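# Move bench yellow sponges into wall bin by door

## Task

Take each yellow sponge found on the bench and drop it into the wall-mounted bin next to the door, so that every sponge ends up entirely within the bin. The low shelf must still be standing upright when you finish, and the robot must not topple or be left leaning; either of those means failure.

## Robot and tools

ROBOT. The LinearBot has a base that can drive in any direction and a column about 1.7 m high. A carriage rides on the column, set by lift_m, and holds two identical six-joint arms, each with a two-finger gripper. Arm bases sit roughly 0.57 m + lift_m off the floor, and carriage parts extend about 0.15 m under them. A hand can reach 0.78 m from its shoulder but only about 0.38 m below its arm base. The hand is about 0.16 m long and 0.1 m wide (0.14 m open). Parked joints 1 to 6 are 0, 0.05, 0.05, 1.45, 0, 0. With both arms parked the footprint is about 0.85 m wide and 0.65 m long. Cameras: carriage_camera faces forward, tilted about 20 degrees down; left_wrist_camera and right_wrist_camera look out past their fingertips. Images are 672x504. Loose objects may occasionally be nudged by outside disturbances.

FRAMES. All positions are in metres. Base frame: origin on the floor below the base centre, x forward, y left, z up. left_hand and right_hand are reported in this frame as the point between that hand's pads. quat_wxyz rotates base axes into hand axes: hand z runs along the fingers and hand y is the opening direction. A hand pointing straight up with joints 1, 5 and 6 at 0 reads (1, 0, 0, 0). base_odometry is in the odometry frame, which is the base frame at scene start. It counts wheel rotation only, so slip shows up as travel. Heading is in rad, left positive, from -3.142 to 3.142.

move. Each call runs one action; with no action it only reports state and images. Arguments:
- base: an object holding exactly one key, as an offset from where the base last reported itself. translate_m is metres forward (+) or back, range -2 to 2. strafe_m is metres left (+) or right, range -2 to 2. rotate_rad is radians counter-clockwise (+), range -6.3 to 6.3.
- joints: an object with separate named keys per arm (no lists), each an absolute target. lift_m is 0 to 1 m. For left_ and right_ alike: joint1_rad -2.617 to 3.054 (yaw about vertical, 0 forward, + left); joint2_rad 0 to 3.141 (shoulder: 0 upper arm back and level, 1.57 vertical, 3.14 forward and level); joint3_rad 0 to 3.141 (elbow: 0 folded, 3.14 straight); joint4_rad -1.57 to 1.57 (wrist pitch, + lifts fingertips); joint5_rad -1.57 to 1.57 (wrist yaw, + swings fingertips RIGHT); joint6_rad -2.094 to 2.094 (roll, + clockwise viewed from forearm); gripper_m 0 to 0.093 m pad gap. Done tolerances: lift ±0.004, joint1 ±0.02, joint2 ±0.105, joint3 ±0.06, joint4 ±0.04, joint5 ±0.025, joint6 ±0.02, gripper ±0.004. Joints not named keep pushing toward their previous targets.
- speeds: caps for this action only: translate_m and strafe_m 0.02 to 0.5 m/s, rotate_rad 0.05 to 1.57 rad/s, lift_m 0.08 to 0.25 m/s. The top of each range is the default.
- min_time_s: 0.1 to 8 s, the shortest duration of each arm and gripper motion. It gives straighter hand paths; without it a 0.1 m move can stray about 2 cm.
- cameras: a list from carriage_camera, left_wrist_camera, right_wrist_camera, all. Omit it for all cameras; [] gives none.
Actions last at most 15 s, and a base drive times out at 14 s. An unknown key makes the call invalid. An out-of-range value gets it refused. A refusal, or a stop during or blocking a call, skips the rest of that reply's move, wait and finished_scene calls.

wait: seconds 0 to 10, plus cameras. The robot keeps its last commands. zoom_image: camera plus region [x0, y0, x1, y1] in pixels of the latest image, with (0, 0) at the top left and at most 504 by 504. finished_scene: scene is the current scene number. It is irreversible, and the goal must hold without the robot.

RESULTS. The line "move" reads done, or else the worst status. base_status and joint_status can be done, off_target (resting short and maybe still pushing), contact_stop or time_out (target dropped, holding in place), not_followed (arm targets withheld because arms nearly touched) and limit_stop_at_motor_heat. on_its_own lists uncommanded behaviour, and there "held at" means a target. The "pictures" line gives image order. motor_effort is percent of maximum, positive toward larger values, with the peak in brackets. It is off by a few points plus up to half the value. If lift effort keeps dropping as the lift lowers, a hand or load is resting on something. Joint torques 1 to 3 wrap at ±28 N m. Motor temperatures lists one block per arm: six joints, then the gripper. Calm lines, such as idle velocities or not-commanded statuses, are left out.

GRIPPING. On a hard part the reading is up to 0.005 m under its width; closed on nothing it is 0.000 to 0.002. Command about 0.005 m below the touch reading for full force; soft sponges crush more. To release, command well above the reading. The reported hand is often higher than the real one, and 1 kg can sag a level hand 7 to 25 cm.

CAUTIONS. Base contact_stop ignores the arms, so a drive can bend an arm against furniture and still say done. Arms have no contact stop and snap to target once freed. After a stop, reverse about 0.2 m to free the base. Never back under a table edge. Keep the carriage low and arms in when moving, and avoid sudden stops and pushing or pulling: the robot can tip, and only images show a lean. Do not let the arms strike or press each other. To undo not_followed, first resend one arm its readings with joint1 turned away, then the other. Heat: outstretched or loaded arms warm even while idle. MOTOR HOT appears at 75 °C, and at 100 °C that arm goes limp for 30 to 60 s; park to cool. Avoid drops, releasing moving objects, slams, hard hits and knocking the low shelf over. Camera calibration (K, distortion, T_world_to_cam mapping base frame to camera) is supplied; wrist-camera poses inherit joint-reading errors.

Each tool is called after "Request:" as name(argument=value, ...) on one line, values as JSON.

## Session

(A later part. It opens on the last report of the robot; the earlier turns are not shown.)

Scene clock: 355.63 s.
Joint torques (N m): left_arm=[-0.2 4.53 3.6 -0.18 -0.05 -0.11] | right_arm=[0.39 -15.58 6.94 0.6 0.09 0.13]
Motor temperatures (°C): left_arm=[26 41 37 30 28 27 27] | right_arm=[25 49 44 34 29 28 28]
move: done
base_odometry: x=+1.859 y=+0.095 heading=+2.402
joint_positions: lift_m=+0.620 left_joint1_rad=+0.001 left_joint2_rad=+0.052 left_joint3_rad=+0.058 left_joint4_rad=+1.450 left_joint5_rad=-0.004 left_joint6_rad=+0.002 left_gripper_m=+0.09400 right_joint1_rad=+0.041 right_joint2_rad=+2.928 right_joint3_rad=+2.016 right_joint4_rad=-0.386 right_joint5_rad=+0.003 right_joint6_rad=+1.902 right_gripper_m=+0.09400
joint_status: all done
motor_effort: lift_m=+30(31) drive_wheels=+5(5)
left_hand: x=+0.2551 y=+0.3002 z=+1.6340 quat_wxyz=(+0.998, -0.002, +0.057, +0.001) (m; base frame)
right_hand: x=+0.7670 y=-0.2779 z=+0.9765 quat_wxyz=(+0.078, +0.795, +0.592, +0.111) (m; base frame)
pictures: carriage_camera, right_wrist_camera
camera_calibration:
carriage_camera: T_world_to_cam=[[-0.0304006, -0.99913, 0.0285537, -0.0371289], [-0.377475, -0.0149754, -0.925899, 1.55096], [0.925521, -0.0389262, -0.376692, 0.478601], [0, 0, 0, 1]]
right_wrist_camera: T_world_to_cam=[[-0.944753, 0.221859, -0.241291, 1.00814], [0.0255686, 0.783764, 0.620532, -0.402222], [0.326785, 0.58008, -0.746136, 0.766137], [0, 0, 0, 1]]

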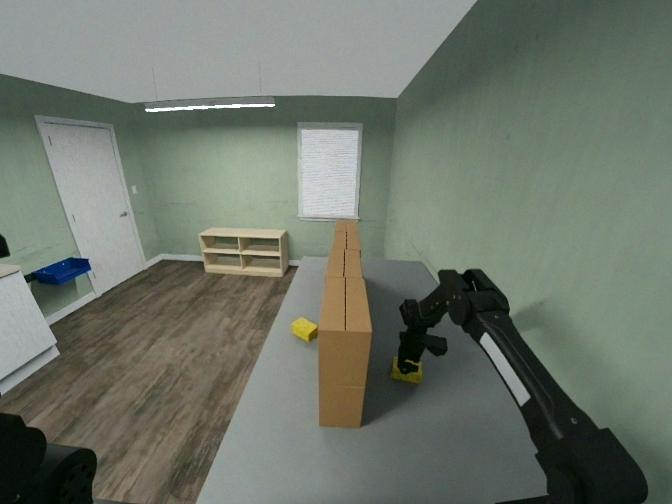

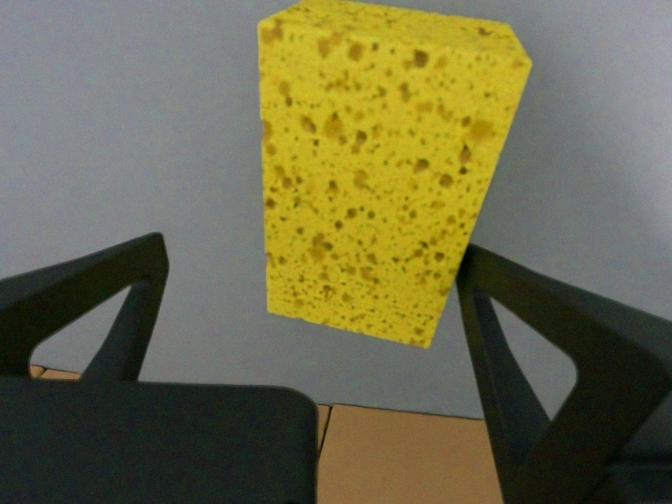

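Request:
move(joints={"right_joint1_rad": 0.055, "right_joint2_rad": 2.887, "right_joint3_rad": 1.901, "right_joint4_rad": -0.322, "right_joint6_rad": 1.91}, min_time_s=1.5, cameras=["right_wrist_camera"])

Request:
move(joints={"lift_m": 0.59}, cameras=["right_wrist_camera", "carriage_camera"])

Scene clock: 366.73 s.
Joint torques (N m): left_arm=[-0.24 4.56 3.58 -0.18 -0.05 -0.11] | right_arm=[0.42 -20.82 4.3 0.74 0.09 0.13]
Motor temperatures (°C): left_arm=[26 41 37 30 28 27 27] | right_arm=[25 54 45 34 29 28 28]
move: done
base_odometry: x=+1.859 y=+0.095 heading=+2.402
joint_positions: lift_m=+0.620 left_joint1_rad=+0.001 left_joint2_rad=+0.052 left_joint3_rad=+0.058 left_joint4_rad=+1.450 left_joint5_rad=-0.004 left_joint6_rad=+0.002 left_gripper_m=+0.09400 right_joint1_rad=+0.047 right_joint2_rad=+2.928 right_joint3_rad=+1.906 right_joint4_rad=-0.335 right_joint5_rad=+0.003 right_joint6_rad=+1.902 right_gripper_m=+0.09400
joint_status: all done
motor_effort: lift_m=+30(30) drive_wheels=+5(5)
left_hand: x=+0.2551 y=+0.3002 z=+1.6340 quat_wxyz=(+0.998, -0.002, +0.057, +0.001) (m; base frame)
right_hand: x=+0.7343 y=-0.2760 z=+0.9523 quat_wxyz=(+0.061, +0.796, +0.596, +0.087) (m; base frame)
pictures: right_wrist_camera
camera_calibration:
right_wrist_camera: T_world_to_cam=[[-0.958703, 0.215505, -0.185598, 0.926479], [0.057309, 0.785564, 0.616121, -0.40654], [0.278576, 0.58004, -0.765473, 0.811417], [0, 0, 0, 1]]

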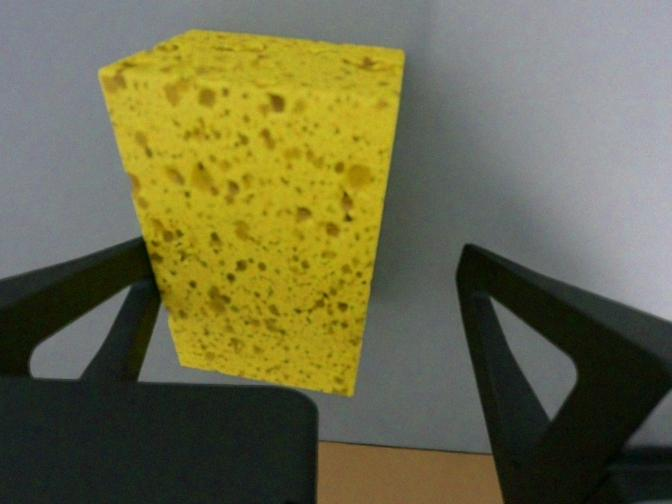

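Scene clock: 367.37 s.
Joint torques (N m): left_arm=[-0.23 4.56 3.59 -0.19 -0.04 -0.11] | right_arm=[0.43 -17.92 4.45 0.72 0.11 0.11]
move: done
base_odometry: x=+1.859 y=+0.095 heading=+2.402
joint_positions: lift_m=+0.590 left_joint1_rad=+0.001 left_joint2_rad=+0.052 left_joint3_rad=+0.058 left_joint4_rad=+1.450 left_joint5_rad=-0.004 left_joint6_rad=+0.002 left_gripper_m=+0.09400 right_joint1_rad=+0.047 right_joint2_rad=+2.897 right_joint3_rad=+1.906 right_joint4_rad=-0.323 right_joint5_rad=+0.001 right_joint6_rad=+1.903 right_gripper_m=+0.09397
joint_status: all done
motor_effort: lift_m=+28(30) drive_wheels=+5(5)
left_hand: x=+0.2550 y=+0.3002 z=+1.6042 quat_wxyz=(+0.998, -0.002, +0.057, +0.001) (m; base frame)
right_hand: x=+0.7484 y=-0.2750 z=+0.9385 quat_wxyz=(+0.072, +0.794, +0.594, +0.106) (m; base frame)
pictures: carriage_camera, right_wrist_camera
camera_calibration:
carriage_camera: T_world_to_cam=[[-0.0304006, -0.99913, 0.0285537, -0.0362762], [-0.377475, -0.0149754, -0.925899, 1.5233], [0.925521, -0.0389262, -0.376692, 0.46735], [0, 0, 0, 1]]
right_wrist_camera: T_world_to_cam=[[-0.949524, 0.217014, -0.226513, 0.969181], [0.030842, 0.783171, 0.621041, -0.385026], [0.312173, 0.582708, -0.750333, 0.757747], [0, 0, 0, 1]]

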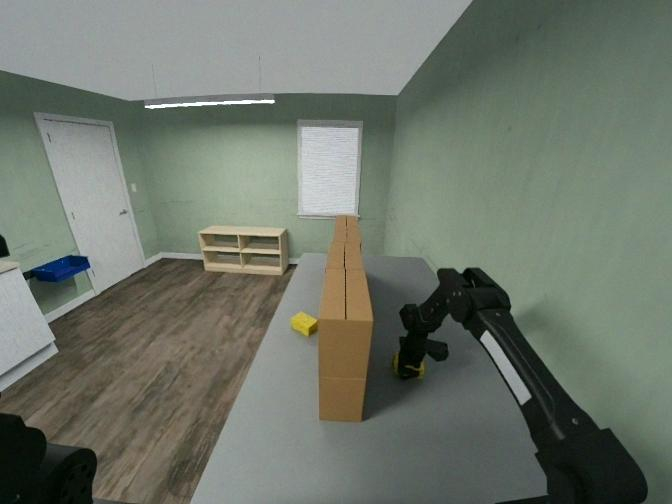

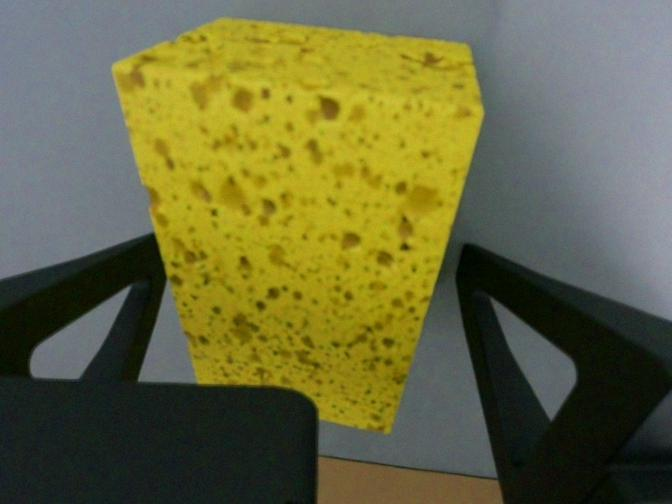

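Request:
move(joints={"lift_m": 0.575}, speeds={"lift_m": 0.08}, cameras=["right_wrist_camera"])

Scene clock: 373.47 s.
Joint torques (N m): left_arm=[-0.23 4.63 3.56 -0.2 -0.04 -0.11] | right_arm=[0.43 -14.71 4.56 1.16 0.11 0.11]
move: done
base_odometry: x=+1.859 y=+0.095 heading=+2.402
joint_positions: lift_m=+0.575 left_joint1_rad=+0.001 left_joint2_rad=+0.052 left_joint3_rad=+0.058 left_joint4_rad=+1.450 left_joint5_rad=-0.004 left_joint6_rad=+0.002 left_gripper_m=+0.09400 right_joint1_rad=+0.047 right_joint2_rad=+2.865 right_joint3_rad=+1.906 right_joint4_rad=-0.368 right_joint5_rad=+0.001 right_joint6_rad=+1.903 right_gripper_m=+0.09397
joint_status: all done
motor_effort: lift_m=+26(27) drive_wheels=+5(5)
left_hand: x=+0.2550 y=+0.3002 z=+1.5893 quat_wxyz=(+0.998, -0.002, +0.057, +0.001) (m; base frame)
right_hand: x=+0.7485 y=-0.2750 z=+0.9370 quat_wxyz=(+0.068, +0.795, +0.595, +0.100) (m; base frame)
pictures: right_wrist_camera
camera_calibration:
right_wrist_camera: T_world_to_cam=[[-0.952485, 0.216867, -0.213869, 0.959211], [0.0390571, 0.783335, 0.620371, -0.389624], [0.30207, 0.582542, -0.754585, 0.768062], [0, 0, 0, 1]]

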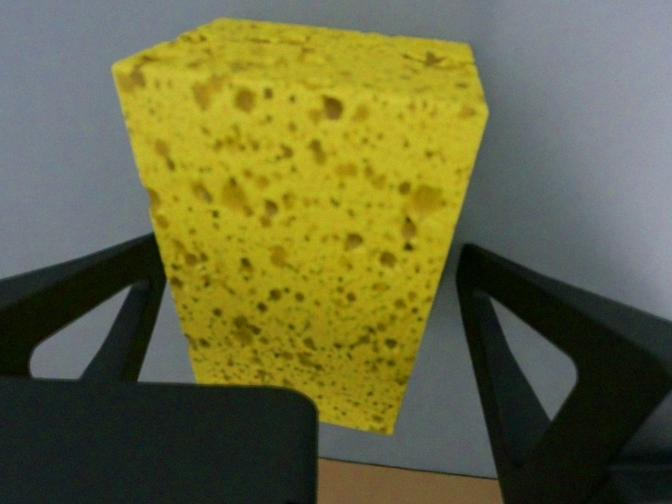

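Request:
move(joints={"lift_m": 0.588, "right_joint4_rad": -0.345, "right_gripper_m": 0.045}, min_time_s=1.5, cameras=["right_wrist_camera"])

Scene clock: 378.83 s.
Joint torques (N m): left_arm=[-0.2 4.64 3.59 -0.2 -0.05 -0.11] | right_arm=[0.4 -15.71 4.79 0.63 0.11 0.11]
move: off_target
base_odometry: x=+1.859 y=+0.095 heading=+2.402
joint_positions: lift_m=+0.588 left_joint1_rad=+0.001 left_joint2_rad=+0.051 left_joint3_rad=+0.058 left_joint4_rad=+1.450 left_joint5_rad=-0.004 left_joint6_rad=+0.002 left_gripper_m=+0.09400 right_joint1_rad=+0.047 right_joint2_rad=+2.876 right_joint3_rad=+1.903 right_joint4_rad=-0.339 right_joint5_rad=+0.001 right_joint6_rad=+1.903 right_gripper_m=+0.06064
joint_status: right_gripper_m off_target (ended at +0.06066, target +0.04500); the others done
motor_effort: lift_m=+32(38) drive_wheels=+5(6)
left_hand: x=+0.2547 y=+0.3002 z=+1.6018 quat_wxyz=(+0.998, -0.002, +0.057, +0.001) (m; base frame)
right_hand: x=+0.7507 y=-0.2749 z=+0.9452 quat_wxyz=(+0.073, +0.794, +0.594, +0.107) (m; base frame)
pictures: right_wrist_camera
camera_calibration:
right_wrist_camera: T_world_to_cam=[[-0.949029, 0.21703, -0.228564, 0.974345], [0.0293561, 0.782878, 0.621482, -0.388806], [0.313818, 0.583095, -0.749345, 0.759966], [0, 0, 0, 1]]

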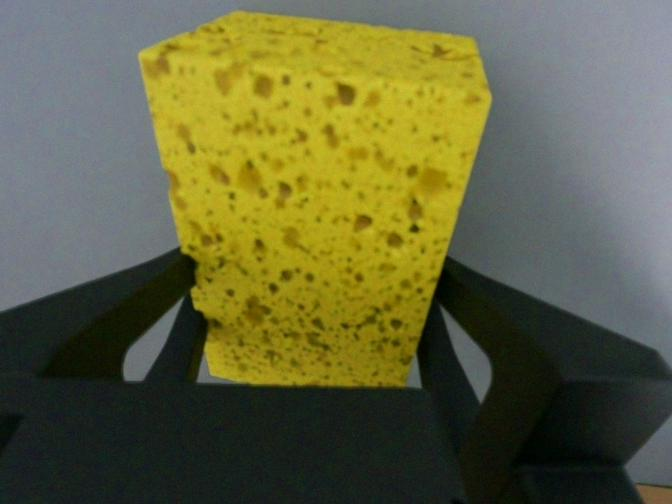

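Request:
move(joints={"lift_m": 0.85, "right_gripper_m": 0.054}, cameras=["right_wrist_camera"])

Request:
move(joints={"right_joint1_rad": 0, "right_joint2_rad": 1.6, "right_joint3_rad": 1.6, "right_joint4_rad": -0.8, "right_joint6_rad": 1.57}, min_time_s=2, cameras=[])

Request:
move(base={"translate_m": -0.35}, joints={"right_joint2_rad": 0.05, "right_joint3_rad": 0.05, "right_joint4_rad": 1.2, "right_joint6_rad": 1.57}, min_time_s=3, speeds={"translate_m": 0.2}, cameras=["right_wrist_camera", "carriage_camera"])

Scene clock: 402.53 s.
Joint torques (N m): left_arm=[-0.21 4.67 3.59 -0.19 -0.05 -0.09] | right_arm=[0.39 -17.01 5.14 0.65 0.11 0.11]
move: off_target
base_odometry: x=+1.859 y=+0.095 heading=+2.402
joint_positions: lift_m=+0.850 left_joint1_rad=+0.001 left_joint2_rad=+0.051 left_joint3_rad=+0.058 left_joint4_rad=+1.450 left_joint5_rad=-0.004 left_joint6_rad=+0.002 left_gripper_m=+0.09400 right_joint1_rad=+0.047 right_joint2_rad=+2.889 right_joint3_rad=+1.898 right_joint4_rad=-0.344 right_joint5_rad=+0.001 right_joint6_rad=+1.903 right_gripper_m=+0.06061
joint_status: right_gripper_m off_target (ended at +0.06061, target +0.05400); the others done
motor_effort: lift_m=+32(43) drive_wheels=+5(5)
left_hand: x=+0.2547 y=+0.3002 z=+1.8639 quat_wxyz=(+0.998, -0.002, +0.057, +0.001) (m; base frame)
right_hand: x=+0.7431 y=-0.2752 z=+1.1992 quat_wxyz=(+0.066, +0.795, +0.595, +0.097) (m; base frame)
pictures: right_wrist_camera
camera_calibration:
right_wrist_camera: T_world_to_cam=[[-0.954009, 0.216796, -0.207042, 1.00308], [0.0435466, 0.783547, 0.619805, -0.554457], [0.296598, 0.582284, -0.756951, 0.974525], [0, 0, 0, 1]]

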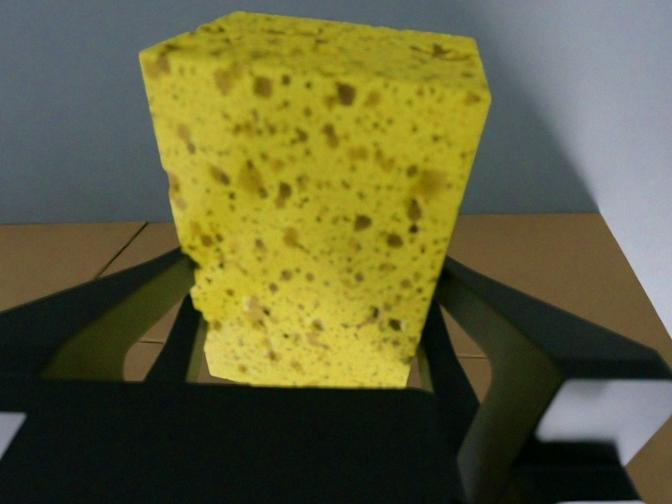

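Scene clock: 404.83 s.
Joint torques (N m): left_arm=[-0.2 4.64 3.59 -0.19 -0.05 -0.1] | right_arm=[-1.07 -11.63 6.57 1.46 0.1 -0.07]
move: done
base_odometry: x=+1.859 y=+0.095 heading=+2.402
joint_positions: lift_m=+0.850 left_joint1_rad=+0.001 left_joint2_rad=+0.051 left_joint3_rad=+0.058 left_joint4_rad=+1.450 left_joint5_rad=-0.004 left_joint6_rad=+0.002 left_gripper_m=+0.09400 right_joint1_rad=+0.008 right_joint2_rad=+1.624 right_joint3_rad=+1.604 right_joint4_rad=-0.790 right_joint5_rad=+0.001 right_joint6_rad=+1.579 right_gripper_m=+0.06061
joint_status: all done
motor_effort: lift_m=+32(32) drive_wheels=+0(5)
left_hand: x=+0.2547 y=+0.3002 z=+1.8639 quat_wxyz=(+0.998, -0.002, +0.057, +0.001) (m; base frame)
right_hand: x=+0.6757 y=-0.2961 z=+1.6850 quat_wxyz=(+0.261, +0.657, +0.656, +0.264) (m; base frame)
pictures: none

Scene clock: 408.20 s.
Joint torques (N m): left_arm=[-0.25 4.68 3.58 -0.19 -0.04 -0.12] | right_arm=[-1.09 2.88 5.57 0.64 -0.03 -0.05]
move: done
base_odometry: x=+2.117 y=-0.140 heading=+2.402
base_status: done
joint_positions: lift_m=+0.850 left_joint1_rad=+0.001 left_joint2_rad=+0.051 left_joint3_rad=+0.058 left_joint4_rad=+1.450 left_joint5_rad=-0.004 left_joint6_rad=+0.002 left_gripper_m=+0.09400 right_joint1_rad=+0.008 right_joint2_rad=+0.057 right_joint3_rad=+0.055 right_joint4_rad=+1.185 right_joint5_rad=+0.001 right_joint6_rad=+1.578 right_gripper_m=+0.06061
joint_status: all done
motor_effort: lift_m=+32(32) drive_wheels=+2(12)
left_hand: x=+0.2546 y=+0.3001 z=+1.8639 quat_wxyz=(+0.998, -0.002, +0.056, +0.001) (m; base frame)
right_hand: x=+0.3205 y=-0.2989 z=+1.8465 quat_wxyz=(+0.689, +0.136, +0.136, +0.699) (m; base frame)
pictures: carriage_camera, right_wrist_camera
camera_calibration:
carriage_camera: T_world_to_cam=[[-0.0304006, -0.99913, 0.0285537, -0.0436914], [-0.377475, -0.0149754, -0.925899, 1.76375], [0.925521, -0.0389262, -0.376692, 0.565175], [0, 0, 0, 1]]
right_wrist_camera: T_world_to_cam=[[0.916804, -0.0539826, -0.395671, 0.406887], [-0.191774, 0.809574, -0.554809, 1.33335], [0.350275, 0.58453, 0.731869, -1.162], [0, 0, 0, 1]]

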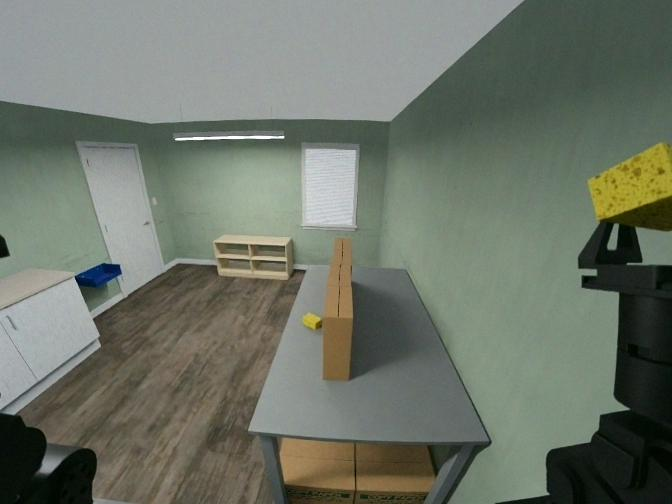

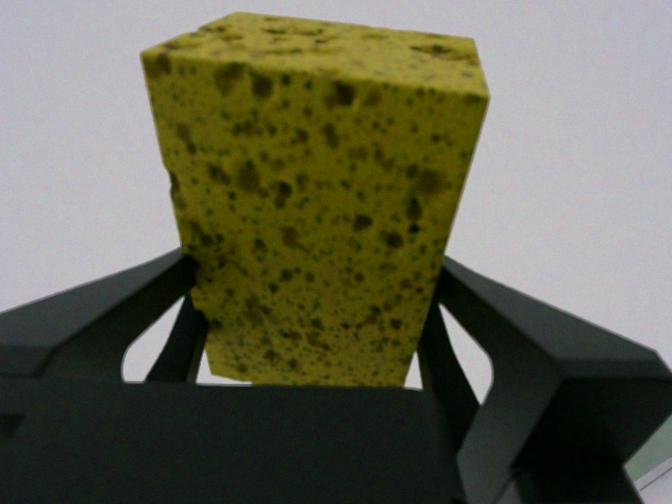

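Request:
move(base={"strafe_m": 0.85}, speeds={"strafe_m": 0.3}, cameras=[])

Request:
move(base={"translate_m": 1.03}, speeds={"translate_m": 0.3}, cameras=["carriage_camera"])

Request:
move(base={"rotate_rad": -1.63}, speeds={"rotate_rad": 0.8}, joints={"lift_m": 0.7}, cameras=["carriage_camera"])

Scene clock: 428.47 s.
Joint torques (N m): left_arm=[-0.14 4.7 3.59 -0.21 -0.04 -0.11] | right_arm=[-1.09 2.85 5.56 0.59 -0.03 -0.04]
Motor temperatures (°C): left_arm=[26 40 36 29 28 27 27] | right_arm=[25 48 43 33 28 28 30]
move: done
base_odometry: x=+1.545 y=-0.769 heading=+2.402
base_status: done
joint_positions: lift_m=+0.850 left_joint1_rad=+0.000 left_joint2_rad=+0.051 left_joint3_rad=+0.058 left_joint4_rad=+1.450 left_joint5_rad=-0.003 left_joint6_rad=+0.002 left_gripper_m=+0.09400 right_joint1_rad=+0.008 right_joint2_rad=+0.057 right_joint3_rad=+0.055 right_joint4_rad=+1.187 right_joint5_rad=+0.001 right_joint6_rad=+1.578 right_gripper_m=+0.06061
motor_effort: lift_m=+32(32) drive_wheels=+1(13)
left_hand: x=+0.2546 y=+0.3000 z=+1.8639 quat_wxyz=(+0.998, -0.002, +0.056, +0.001) (m; base frame)
right_hand: x=+0.3200 y=-0.2989 z=+1.8467 quat_wxyz=(+0.689, +0.136, +0.135, +0.699) (m; base frame)
pictures: none

Scene clock: 433.37 s.
Joint torques (N m): left_arm=[-0.18 4.66 3.51 -0.21 -0.04 -0.1] | right_arm=[-1.1 2.89 5.55 0.53 -0.03 -0.04]
move: done
base_odometry: x=+0.783 y=-0.075 heading=+2.403
base_status: done
joint_positions: lift_m=+0.850 left_joint1_rad=+0.000 left_joint2_rad=+0.051 left_joint3_rad=+0.058 left_joint4_rad=+1.450 left_joint5_rad=-0.003 left_joint6_rad=+0.002 left_gripper_m=+0.09400 right_joint1_rad=+0.008 right_joint2_rad=+0.057 right_joint3_rad=+0.055 right_joint4_rad=+1.193 right_joint5_rad=+0.001 right_joint6_rad=+1.578 right_gripper_m=+0.06061
motor_effort: lift_m=+32(32) drive_wheels=-1(16)
left_hand: x=+0.2546 y=+0.3000 z=+1.8639 quat_wxyz=(+0.998, -0.002, +0.056, +0.001) (m; base frame)
right_hand: x=+0.3186 y=-0.2989 z=+1.8473 quat_wxyz=(+0.689, +0.134, +0.133, +0.699) (m; base frame)
pictures: carriage_camera
camera_calibration:
carriage_camera: T_world_to_cam=[[-0.0304006, -0.99913, 0.0285537, -0.0436914], [-0.377475, -0.0149754, -0.925899, 1.76375], [0.925521, -0.0389262, -0.376692, 0.565175], [0, 0, 0, 1]]

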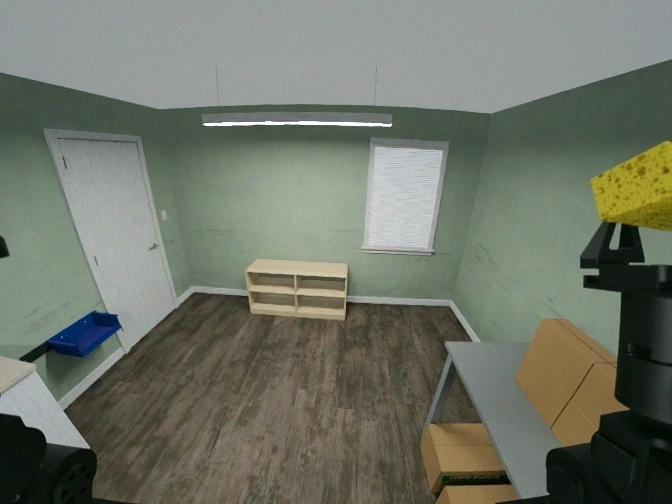

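Scene clock: 436.70 s.
Joint torques (N m): left_arm=[-0.13 4.75 3.56 -0.22 -0.04 -0.11] | right_arm=[-1.09 3.15 6.3 0.53 -0.03 -0.04]
move: done
base_odometry: x=+0.783 y=-0.075 heading=+0.773
base_status: done
joint_positions: lift_m=+0.700 left_joint1_rad=+0.000 left_joint2_rad=+0.051 left_joint3_rad=+0.058 left_joint4_rad=+1.451 left_joint5_rad=-0.003 left_joint6_rad=+0.002 left_gripper_m=+0.09401 right_joint1_rad=+0.008 right_joint2_rad=+0.054 right_joint3_rad=+0.046 right_joint4_rad=+1.194 right_joint5_rad=+0.001 right_joint6_rad=+1.577 right_gripper_m=+0.06061
joint_status: all done
motor_effort: lift_m=+30(32) drive_wheels=+8(17)
left_hand: x=+0.2544 y=+0.3000 z=+1.7141 quat_wxyz=(+0.998, -0.002, +0.056, +0.001) (m; base frame)
right_hand: x=+0.3201 y=-0.2989 z=+1.6947 quat_wxyz=(+0.689, +0.136, +0.135, +0.699) (m; base frame)
pictures: carriage_camera
camera_calibration:
carriage_camera: T_world_to_cam=[[-0.0304006, -0.99913, 0.0285537, -0.0394133], [-0.377475, -0.0149754, -0.925899, 1.62503], [0.925521, -0.0389262, -0.376692, 0.508736], [0, 0, 0, 1]]

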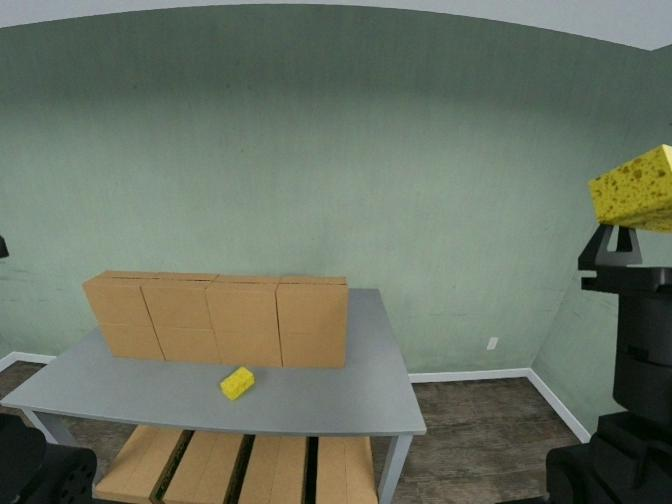

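Request:
move(base={"translate_m": 0.15}, speeds={"translate_m": 0.15}, cameras=["carriage_camera"])

Request:
zoom_image(camera="carriage_camera", region=[180, 380, 300, 470])

Scene clock: 446.43 s.
Joint torques (N m): left_arm=[-0.16 4.78 3.51 -0.23 -0.05 -0.1] | right_arm=[-1.1 3.12 6.32 0.53 -0.04 -0.04]
Motor temperatures (°C): left_arm=[26 40 36 29 28 27 27] | right_arm=[25 43 44 33 28 28 30]
move: done
base_odometry: x=+0.891 y=+0.029 heading=+0.772
base_status: done
joint_positions: lift_m=+0.700 left_joint1_rad=+0.000 left_joint2_rad=+0.051 left_joint3_rad=+0.058 left_joint4_rad=+1.451 left_joint5_rad=-0.003 left_joint6_rad=+0.002 left_gripper_m=+0.09401 right_joint1_rad=+0.008 right_joint2_rad=+0.054 right_joint3_rad=+0.046 right_joint4_rad=+1.195 right_joint5_rad=+0.001 right_joint6_rad=+1.577 right_gripper_m=+0.06061
motor_effort: lift_m=+30(30) drive_wheels=-3(16)
left_hand: x=+0.2543 y=+0.3000 z=+1.7141 quat_wxyz=(+0.998, -0.002, +0.056, +0.001) (m; base frame)
right_hand: x=+0.3197 y=-0.2989 z=+1.6949 quat_wxyz=(+0.689, +0.135, +0.134, +0.699) (m; base frame)
pictures: carriage_camera
camera_calibration:
carriage_camera: T_world_to_cam=[[-0.0304006, -0.99913, 0.0285537, -0.0394133], [-0.377475, -0.0149754, -0.925899, 1.62503], [0.925521, -0.0389262, -0.376692, 0.508736], [0, 0, 0, 1]]

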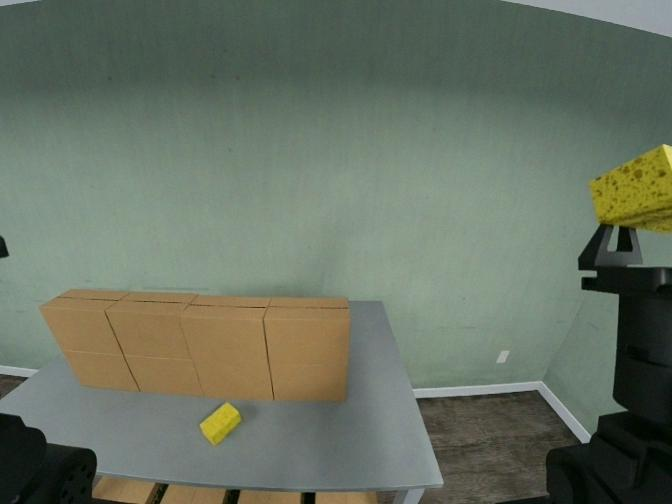

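Scaled by 4.200 from the camera's 672x504 image, which has a finer 960x720 frame.

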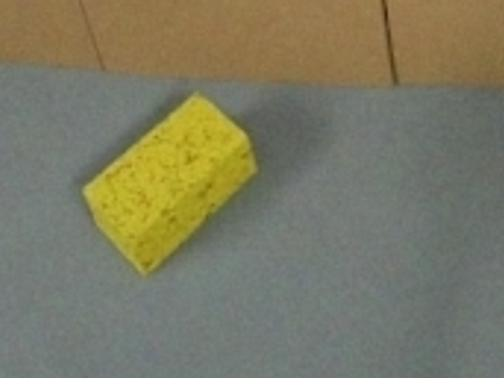

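Request:
move(joints={"left_joint1_rad": 0.121, "left_joint2_rad": 2.597, "left_joint3_rad": 1.148, "left_joint4_rad": 0.049, "left_joint6_rad": 0.70}, min_time_s=3, cameras=["left_wrist_camera", "carriage_camera"])

Scene clock: 468.23 s.
Joint torques (N m): left_arm=[0.34 11.95 -2.63 -2.92 -1.23 1.74] | right_arm=[-1.1 3.15 6.3 0.52 -0.03 -0.05]
move: off_target
base_odometry: x=+0.891 y=+0.029 heading=+0.773
joint_positions: lift_m=+0.700 left_joint1_rad=+0.114 left_joint2_rad=+2.265 left_joint3_rad=+1.244 left_joint4_rad=+0.497 left_joint5_rad=+0.131 left_joint6_rad=+0.537 left_gripper_m=+0.09395 right_joint1_rad=+0.008 right_joint2_rad=+0.054 right_joint3_rad=+0.046 right_joint4_rad=+1.195 right_joint5_rad=+0.001 right_joint6_rad=+1.577 right_gripper_m=+0.06061
joint_status: left_joint2_rad off_target (ended at +2.265, target +2.597); left_joint3_rad off_target (ended at +1.245, target +1.148); left_joint4_rad off_target (ended at +0.497, target +0.049); left_joint6_rad off_target (ended at +0.537, target +0.700); the others done
motor_effort: lift_m=+28(30) drive_wheels=+9(9)
left_hand: x=+0.8045 y=+0.3431 z=+1.2977 quat_wxyz=(+0.491, +0.214, +0.838, +0.106) (m; base frame)
right_hand: x=+0.3197 y=-0.2989 z=+1.6950 quat_wxyz=(+0.689, +0.135, +0.134, +0.699) (m; base frame)
pictures: carriage_camera, left_wrist_camera
camera_calibration:
carriage_camera: T_world_to_cam=[[-0.0304006, -0.99913, 0.0285537, -0.0394177], [-0.377475, -0.0149754, -0.925899, 1.62517], [0.925521, -0.0389262, -0.376692, 0.508795], [0, 0, 0, 1]]
left_wrist_camera: T_world_to_cam=[[-0.244165, -0.87543, -0.41714, 1.04489], [-0.842648, 0.404422, -0.355511, 1.01248], [0.479925, 0.264699, -0.836425, 0.731433], [0, 0, 0, 1]]

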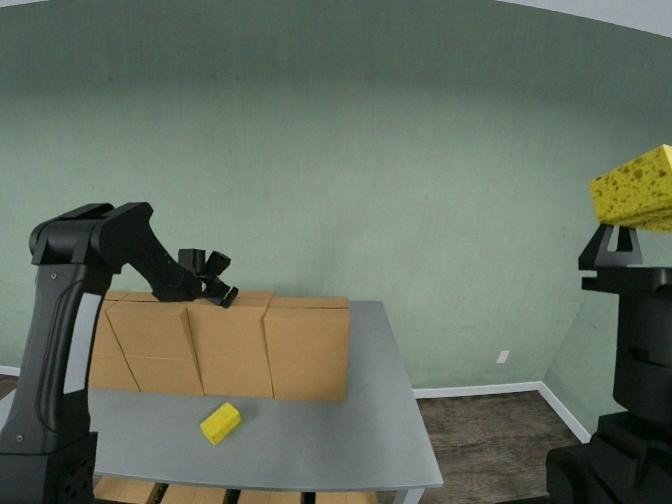

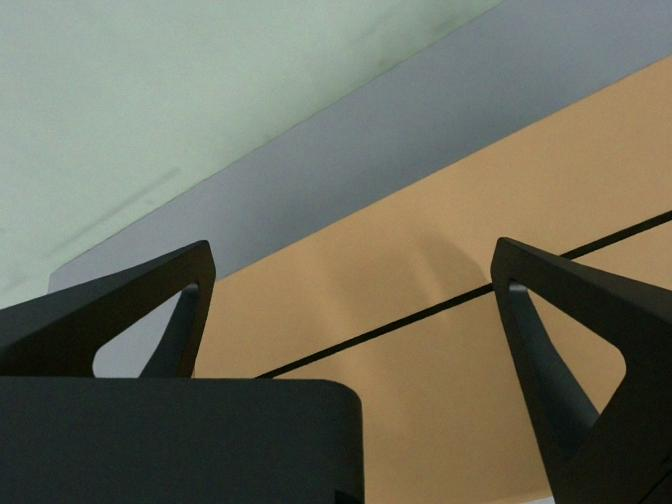

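Request:
move(joints={"left_joint2_rad": 1.9, "left_joint3_rad": 1.244, "left_joint4_rad": 0.4, "left_joint5_rad": 0, "left_joint6_rad": 0.537, "lift_m": 0.8}, min_time_s=1.5, cameras=["carriage_camera"])

Scene clock: 475.60 s.
Joint torques (N m): left_arm=[0.29 -15.86 7.76 2.28 -0.16 -0.28] | right_arm=[-1.09 3.29 6.32 0.5 -0.03 -0.04]
move: done
base_odometry: x=+0.891 y=+0.029 heading=+0.773
joint_positions: lift_m=+0.800 left_joint1_rad=+0.115 left_joint2_rad=+1.933 left_joint3_rad=+1.215 left_joint4_rad=+0.389 left_joint5_rad=+0.011 left_joint6_rad=+0.549 left_gripper_m=+0.09395 right_joint1_rad=+0.008 right_joint2_rad=+0.052 right_joint3_rad=+0.046 right_joint4_rad=+1.197 right_joint5_rad=+0.001 right_joint6_rad=+1.577 right_gripper_m=+0.06060
joint_status: all done
motor_effort: lift_m=+32(34) drive_wheels=+8(9)
left_hand: x=+0.7926 y=+0.3632 z=+1.5454 quat_wxyz=(+0.551, +0.178, +0.794, +0.186) (m; base frame)
right_hand: x=+0.3190 y=-0.2989 z=+1.7948 quat_wxyz=(+0.689, +0.134, +0.133, +0.699) (m; base frame)
pictures: carriage_camera
camera_calibration:
carriage_camera: T_world_to_cam=[[-0.0304006, -0.99913, 0.0285537, -0.0422631], [-0.377475, -0.0149754, -0.925899, 1.71744], [0.925521, -0.0389262, -0.376692, 0.546332], [0, 0, 0, 1]]

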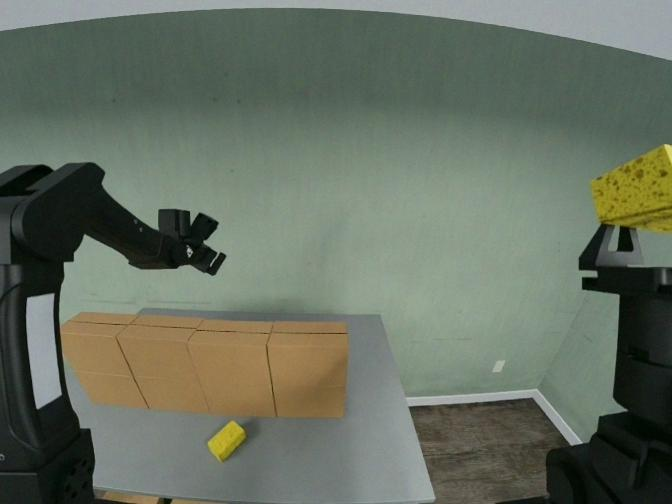

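Request:
move(joints={"left_joint1_rad": 0.121, "left_joint2_rad": 1.7, "left_joint3_rad": 0.9, "left_joint4_rad": -0.6, "left_joint5_rad": 0, "left_joint6_rad": 0.7}, min_time_s=1.5, cameras=[])

Request:
move(joints={"left_joint1_rad": 0.121, "left_joint2_rad": 2.597, "left_joint3_rad": 1.148, "left_joint4_rad": 0.049, "left_joint6_rad": 0.70, "lift_m": 0.72}, min_time_s=2, cameras=["left_wrist_camera", "carriage_camera"])

Scene clock: 485.57 s.
Joint torques (N m): left_arm=[0.31 -11.3 3.3 0.58 -0.11 0.03] | right_arm=[-1.09 3.34 6.31 0.5 -0.04 -0.04]
Motor temperatures (°C): left_arm=[26 46 37 33 28 28 27] | right_arm=[25 38 45 33 28 28 31]
move: done
base_odometry: x=+0.891 y=+0.029 heading=+0.773
joint_positions: lift_m=+0.800 left_joint1_rad=+0.115 left_joint2_rad=+1.728 left_joint3_rad=+0.912 left_joint4_rad=-0.590 left_joint5_rad=+0.010 left_joint6_rad=+0.688 left_gripper_m=+0.09395 right_joint1_rad=+0.008 right_joint2_rad=+0.052 right_joint3_rad=+0.046 right_joint4_rad=+1.197 right_joint5_rad=+0.001 right_joint6_rad=+1.577 right_gripper_m=+0.06060
joint_status: all done
motor_effort: lift_m=+32(32) drive_wheels=+8(9)
left_hand: x=+0.5374 y=+0.3338 z=+1.3752 quat_wxyz=(+0.078, +0.282, +0.956, +0.028) (m; base frame)
right_hand: x=+0.3190 y=-0.2989 z=+1.7948 quat_wxyz=(+0.689, +0.134, +0.133, +0.699) (m; base frame)
pictures: none

Scene clock: 487.87 s.
Joint torques (N m): left_arm=[0.29 -11.74 3.22 0.76 -0.1 0.04] | right_arm=[-1.07 3.38 6.31 0.5 -0.03 -0.04]
move: done
base_odometry: x=+0.891 y=+0.029 heading=+0.773
joint_positions: lift_m=+0.720 left_joint1_rad=+0.115 left_joint2_rad=+2.587 left_joint3_rad=+1.132 left_joint4_rad=+0.037 left_joint5_rad=+0.009 left_joint6_rad=+0.689 left_gripper_m=+0.09395 right_joint1_rad=+0.008 right_joint2_rad=+0.052 right_joint3_rad=+0.046 right_joint4_rad=+1.197 right_joint5_rad=+0.001 right_joint6_rad=+1.577 right_gripper_m=+0.06060
joint_status: all done
motor_effort: lift_m=+30(31) drive_wheels=+8(8)
left_hand: x=+0.5930 y=+0.3405 z=+1.0738 quat_wxyz=(+0.071, +0.282, +0.956, +0.026) (m; base frame)
right_hand: x=+0.3189 y=-0.2989 z=+1.7150 quat_wxyz=(+0.690, +0.134, +0.133, +0.699) (m; base frame)
pictures: carriage_camera, left_wrist_camera
camera_calibration:
carriage_camera: T_world_to_cam=[[-0.0304006, -0.99913, 0.0285537, -0.0399848], [-0.377475, -0.0149754, -0.925899, 1.64356], [0.925521, -0.0389262, -0.376692, 0.516276], [0, 0, 0, 1]]
left_wrist_camera: T_world_to_cam=[[-0.553015, -0.82513, -0.115478, 0.739629], [-0.765532, 0.448512, 0.4613, -0.182071], [-0.328839, 0.343508, -0.879697, 1.14563], [0, 0, 0, 1]]

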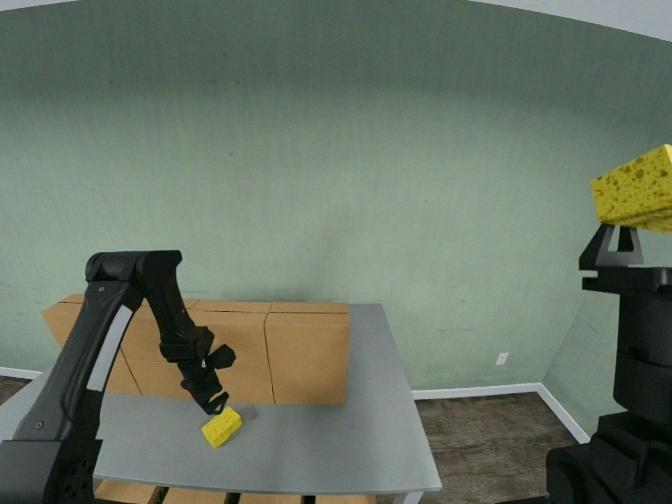

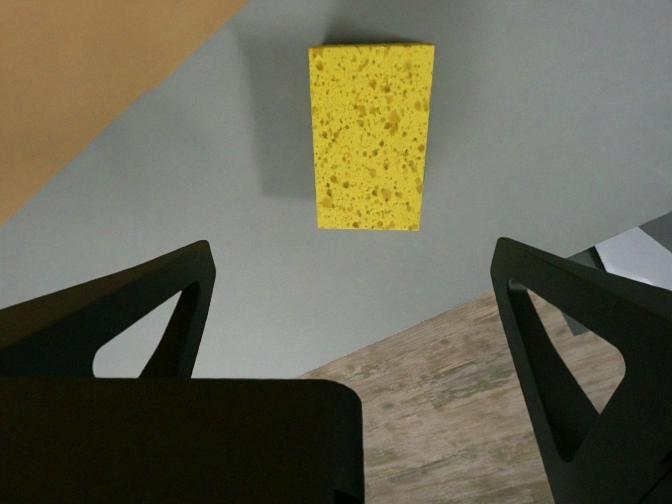

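Request:
move(joints={"left_joint1_rad": 0.095, "lift_m": 0.61}, cameras=["left_wrist_camera"])

Request:
move(joints={"lift_m": 0.588}, speeds={"lift_m": 0.08}, cameras=["left_wrist_camera"])

Scene clock: 497.00 s.
Joint torques (N m): left_arm=[-0.47 -13.05 2.97 0.7 -0.1 0.03] | right_arm=[-1.1 3.38 6.32 0.5 -0.03 -0.04]
move: done
base_odometry: x=+0.891 y=+0.029 heading=+0.773
joint_positions: lift_m=+0.610 left_joint1_rad=+0.100 left_joint2_rad=+2.600 left_joint3_rad=+1.135 left_joint4_rad=+0.046 left_joint5_rad=+0.008 left_joint6_rad=+0.689 left_gripper_m=+0.09395 right_joint1_rad=+0.008 right_joint2_rad=+0.052 right_joint3_rad=+0.046 right_joint4_rad=+1.197 right_joint5_rad=+0.001 right_joint6_rad=+1.577 right_gripper_m=+0.06059
joint_status: all done
motor_effort: lift_m=+30(31) drive_wheels=+8(8)
left_hand: x=+0.5934 y=+0.3348 z=+0.9603 quat_wxyz=(+0.072, +0.290, +0.954, +0.025) (m; base frame)
right_hand: x=+0.3188 y=-0.2989 z=+1.6050 quat_wxyz=(+0.690, +0.134, +0.133, +0.699) (m; base frame)
pictures: left_wrist_camera
camera_calibration:
left_wrist_camera: T_world_to_cam=[[-0.566073, -0.816145, -0.116054, 0.727318], [-0.758433, 0.460455, 0.461259, -0.135036], [-0.323017, 0.349126, -0.879643, 1.04247], [0, 0, 0, 1]]

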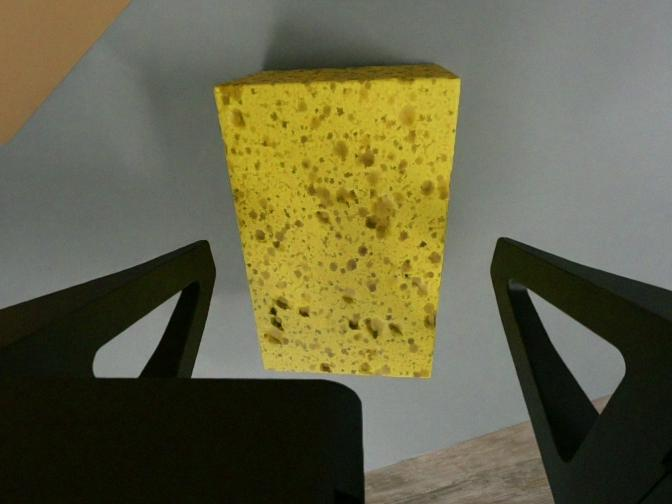

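Scene clock: 497.63 s.
Joint torques (N m): left_arm=[-0.49 -13.05 2.85 0.68 -0.11 0.03] | right_arm=[-1.09 3.37 6.31 0.49 -0.04 -0.04]
move: done
base_odometry: x=+0.891 y=+0.029 heading=+0.773
joint_positions: lift_m=+0.588 left_joint1_rad=+0.100 left_joint2_rad=+2.600 left_joint3_rad=+1.136 left_joint4_rad=+0.048 left_joint5_rad=+0.008 left_joint6_rad=+0.689 left_gripper_m=+0.09395 right_joint1_rad=+0.008 right_joint2_rad=+0.052 right_joint3_rad=+0.046 right_joint4_rad=+1.197 right_joint5_rad=+0.001 right_joint6_rad=+1.577 right_gripper_m=+0.06059
joint_status: all done
motor_effort: lift_m=+30(30) drive_wheels=+8(8)
left_hand: x=+0.5943 y=+0.3348 z=+0.9384 quat_wxyz=(+0.073, +0.290, +0.954, +0.026) (m; base frame)
right_hand: x=+0.3187 y=-0.2989 z=+1.5831 quat_wxyz=(+0.690, +0.134, +0.133, +0.699) (m; base frame)
pictures: left_wrist_camera
camera_calibration:
left_wrist_camera: T_world_to_cam=[[-0.565763, -0.816114, -0.117775, 0.726764], [-0.759656, 0.460333, 0.459365, -0.121765], [-0.320678, 0.34936, -0.880405, 1.02271], [0, 0, 0, 1]]

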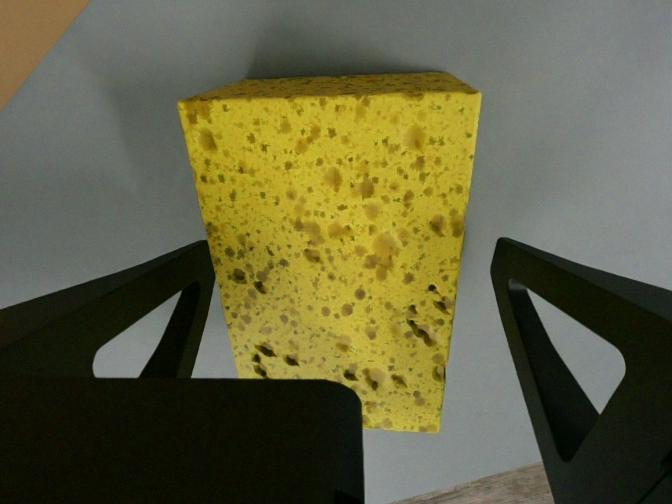

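Request:
move(joints={"left_joint1_rad": 0.106, "lift_m": 0.582}, cameras=[])

Request:
move(joints={"left_gripper_m": 0.054}, min_time_s=1.5, cameras=["left_wrist_camera"])

Request:
move(joints={"lift_m": 0.8}, cameras=["left_wrist_camera"])

Scene clock: 503.27 s.
Joint torques (N m): left_arm=[0.34 -13.2 2.74 0.67 -0.1 0.04] | right_arm=[-1.1 3.38 6.32 0.49 -0.03 -0.04]
move: done
base_odometry: x=+0.891 y=+0.029 heading=+0.773
joint_positions: lift_m=+0.582 left_joint1_rad=+0.100 left_joint2_rad=+2.602 left_joint3_rad=+1.138 left_joint4_rad=+0.048 left_joint5_rad=+0.008 left_joint6_rad=+0.689 left_gripper_m=+0.09395 right_joint1_rad=+0.008 right_joint2_rad=+0.052 right_joint3_rad=+0.046 right_joint4_rad=+1.197 right_joint5_rad=+0.001 right_joint6_rad=+1.577 right_gripper_m=+0.06059
joint_status: all done
motor_effort: lift_m=+30(31) drive_wheels=+8(8)
left_hand: x=+0.5944 y=+0.3349 z=+0.9320 quat_wxyz=(+0.073, +0.290, +0.954, +0.026) (m; base frame)
right_hand: x=+0.3187 y=-0.2989 z=+1.5771 quat_wxyz=(+0.690, +0.134, +0.133, +0.699) (m; base frame)
pictures: none

Scene clock: 505.07 s.
Joint torques (N m): left_arm=[0.34 -13.23 2.78 0.69 -0.11 0.04] | right_arm=[-1.09 3.4 6.32 0.49 -0.03 -0.04]
move: off_target
base_odometry: x=+0.891 y=+0.029 heading=+0.773
joint_positions: lift_m=+0.582 left_joint1_rad=+0.100 left_joint2_rad=+2.602 left_joint3_rad=+1.138 left_joint4_rad=+0.048 left_joint5_rad=+0.008 left_joint6_rad=+0.690 left_gripper_m=+0.05970 right_joint1_rad=+0.008 right_joint2_rad=+0.052 right_joint3_rad=+0.046 right_joint4_rad=+1.197 right_joint5_rad=+0.001 right_joint6_rad=+1.577 right_gripper_m=+0.06059
joint_status: left_gripper_m off_target (ended at +0.05972, target +0.05400)
motor_effort: lift_m=+30(30) drive_wheels=+8(8)
left_hand: x=+0.5944 y=+0.3349 z=+0.9320 quat_wxyz=(+0.073, +0.290, +0.954, +0.026) (m; base frame)
right_hand: x=+0.3187 y=-0.2989 z=+1.5771 quat_wxyz=(+0.690, +0.134, +0.133, +0.699) (m; base frame)
pictures: left_wrist_camera
camera_calibration:
left_wrist_camera: T_world_to_cam=[[-0.566027, -0.815883, -0.118106, 0.726527], [-0.759492, 0.460375, 0.459595, -0.119116], [-0.320603, 0.349844, -0.880241, 1.01675], [0, 0, 0, 1]]

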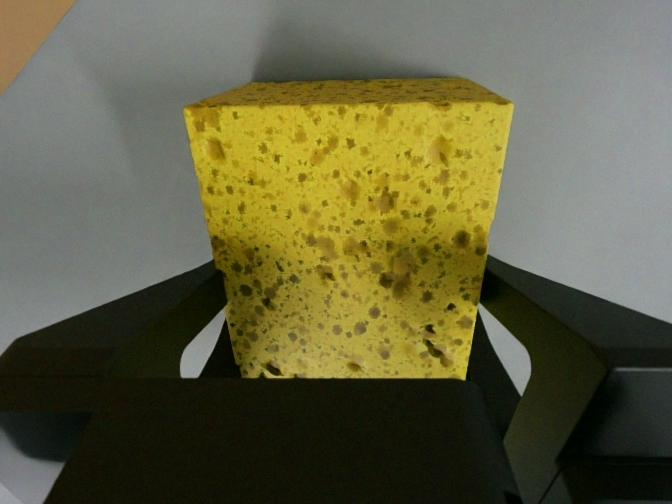

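Scene clock: 506.47 s.
Joint torques (N m): left_arm=[0.29 -13.39 2.76 0.66 -0.09 0.03] | right_arm=[-1.07 3.43 6.32 0.49 -0.04 -0.03]
move: done
base_odometry: x=+0.891 y=+0.029 heading=+0.773
joint_positions: lift_m=+0.800 left_joint1_rad=+0.100 left_joint2_rad=+2.603 left_joint3_rad=+1.138 left_joint4_rad=+0.048 left_joint5_rad=+0.008 left_joint6_rad=+0.690 left_gripper_m=+0.05967 right_joint1_rad=+0.008 right_joint2_rad=+0.052 right_joint3_rad=+0.046 right_joint4_rad=+1.197 right_joint5_rad=+0.001 right_joint6_rad=+1.577 right_gripper_m=+0.06059
joint_status: all done
motor_effort: lift_m=+32(41) drive_wheels=+8(8)
left_hand: x=+0.5940 y=+0.3349 z=+1.1493 quat_wxyz=(+0.072, +0.290, +0.954, +0.026) (m; base frame)
right_hand: x=+0.3187 y=-0.2989 z=+1.7949 quat_wxyz=(+0.690, +0.134, +0.133, +0.699) (m; base frame)
pictures: left_wrist_camera
camera_calibration:
left_wrist_camera: T_world_to_cam=[[-0.566161, -0.815896, -0.117369, 0.751144], [-0.758968, 0.460427, 0.460407, -0.220539], [-0.321605, 0.349744, -0.879915, 1.20813], [0, 0, 0, 1]]

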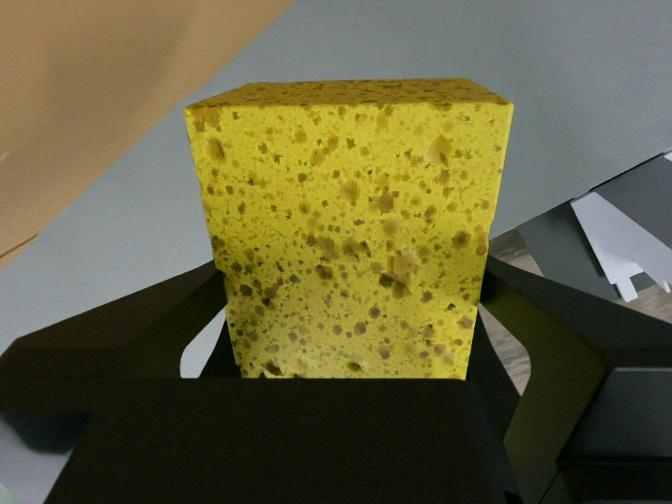

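Request:
move(base={"translate_m": -0.35}, joints={"left_joint1_rad": 0.0, "left_joint2_rad": 1.6, "left_joint3_rad": 0.9, "left_joint4_rad": -0.6, "left_joint5_rad": 0, "left_joint6_rad": 0.7}, speeds={"translate_m": 0.2}, min_time_s=2, cameras=[])

Request:
move(base={"rotate_rad": 3.14}, joints={"left_joint2_rad": 0.05, "left_joint3_rad": 0.05, "left_joint4_rad": 1.2, "left_joint6_rad": 0, "lift_m": 0.4}, speeds={"rotate_rad": 0.8}, min_time_s=2, cameras=["carriage_camera"])

Scene clock: 537.67 s.
Joint torques (N m): left_arm=[-0.72 -10.06 3.69 0.86 -0.1 0.02] | right_arm=[-1.1 3.41 6.28 0.48 -0.03 -0.04]
Motor temperatures (°C): left_arm=[26 52 35 29 28 27 29] | right_arm=[25 36 46 32 28 28 31]
move: done
base_odometry: x=+0.640 y=-0.215 heading=+0.772
base_status: done
joint_positions: lift_m=+0.800 left_joint1_rad=+0.007 left_joint2_rad=+1.622 left_joint3_rad=+0.913 left_joint4_rad=-0.597 left_joint5_rad=+0.008 left_joint6_rad=+0.690 left_gripper_m=+0.05966 right_joint1_rad=+0.008 right_joint2_rad=+0.052 right_joint3_rad=+0.046 right_joint4_rad=+1.197 right_joint5_rad=+0.001 right_joint6_rad=+1.577 right_gripper_m=+0.06059
joint_status: all done
motor_effort: lift_m=+32(32) drive_wheels=-4(17)
left_hand: x=+0.5489 y=+0.3005 z=+1.4066 quat_wxyz=(+0.125, +0.332, +0.934, +0.042) (m; base frame)
right_hand: x=+0.3188 y=-0.2989 z=+1.7948 quat_wxyz=(+0.690, +0.134, +0.133, +0.699) (m; base frame)
pictures: none

Scene clock: 542.90 s.
Joint torques (N m): left_arm=[-0.29 3.6 3.62 0.44 -0.12 -0.2] | right_arm=[-1.09 3.43 6.31 0.48 -0.04 -0.03]
move: done
base_odometry: x=+0.640 y=-0.215 heading=-2.372
base_status: done
joint_positions: lift_m=+0.400 left_joint1_rad=+0.002 left_joint2_rad=+0.056 left_joint3_rad=+0.063 left_joint4_rad=+1.194 left_joint5_rad=+0.004 left_joint6_rad=+0.010 left_gripper_m=+0.05967 right_joint1_rad=+0.008 right_joint2_rad=+0.051 right_joint3_rad=+0.046 right_joint4_rad=+1.198 right_joint5_rad=+0.001 right_joint6_rad=+1.577 right_gripper_m=+0.06058
joint_status: all done
motor_effort: lift_m=+30(32) drive_wheels=+7(16)
left_hand: x=+0.3159 y=+0.2990 z=+1.4002 quat_wxyz=(+0.983, +0.003, +0.184, +0.006) (m; base frame)
right_hand: x=+0.3184 y=-0.2989 z=+1.3952 quat_wxyz=(+0.690, +0.133, +0.133, +0.699) (m; base frame)
pictures: carriage_camera
camera_calibration:
carriage_camera: T_world_to_cam=[[-0.0304006, -0.99913, 0.0285537, -0.0308468], [-0.377475, -0.0149754, -0.925899, 1.34725], [0.925521, -0.0389262, -0.376692, 0.395724], [0, 0, 0, 1]]

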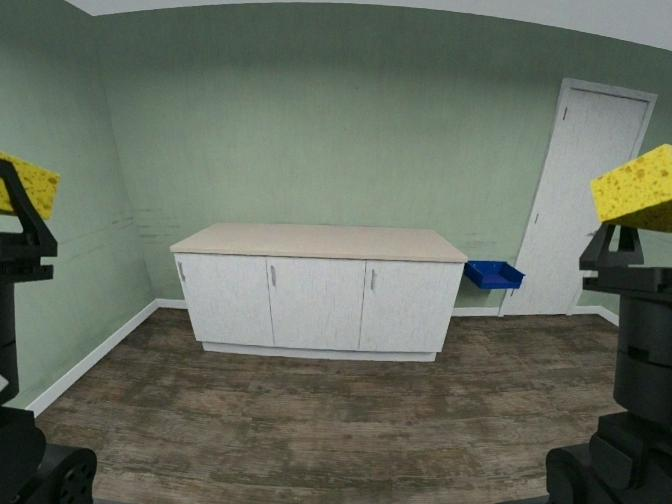

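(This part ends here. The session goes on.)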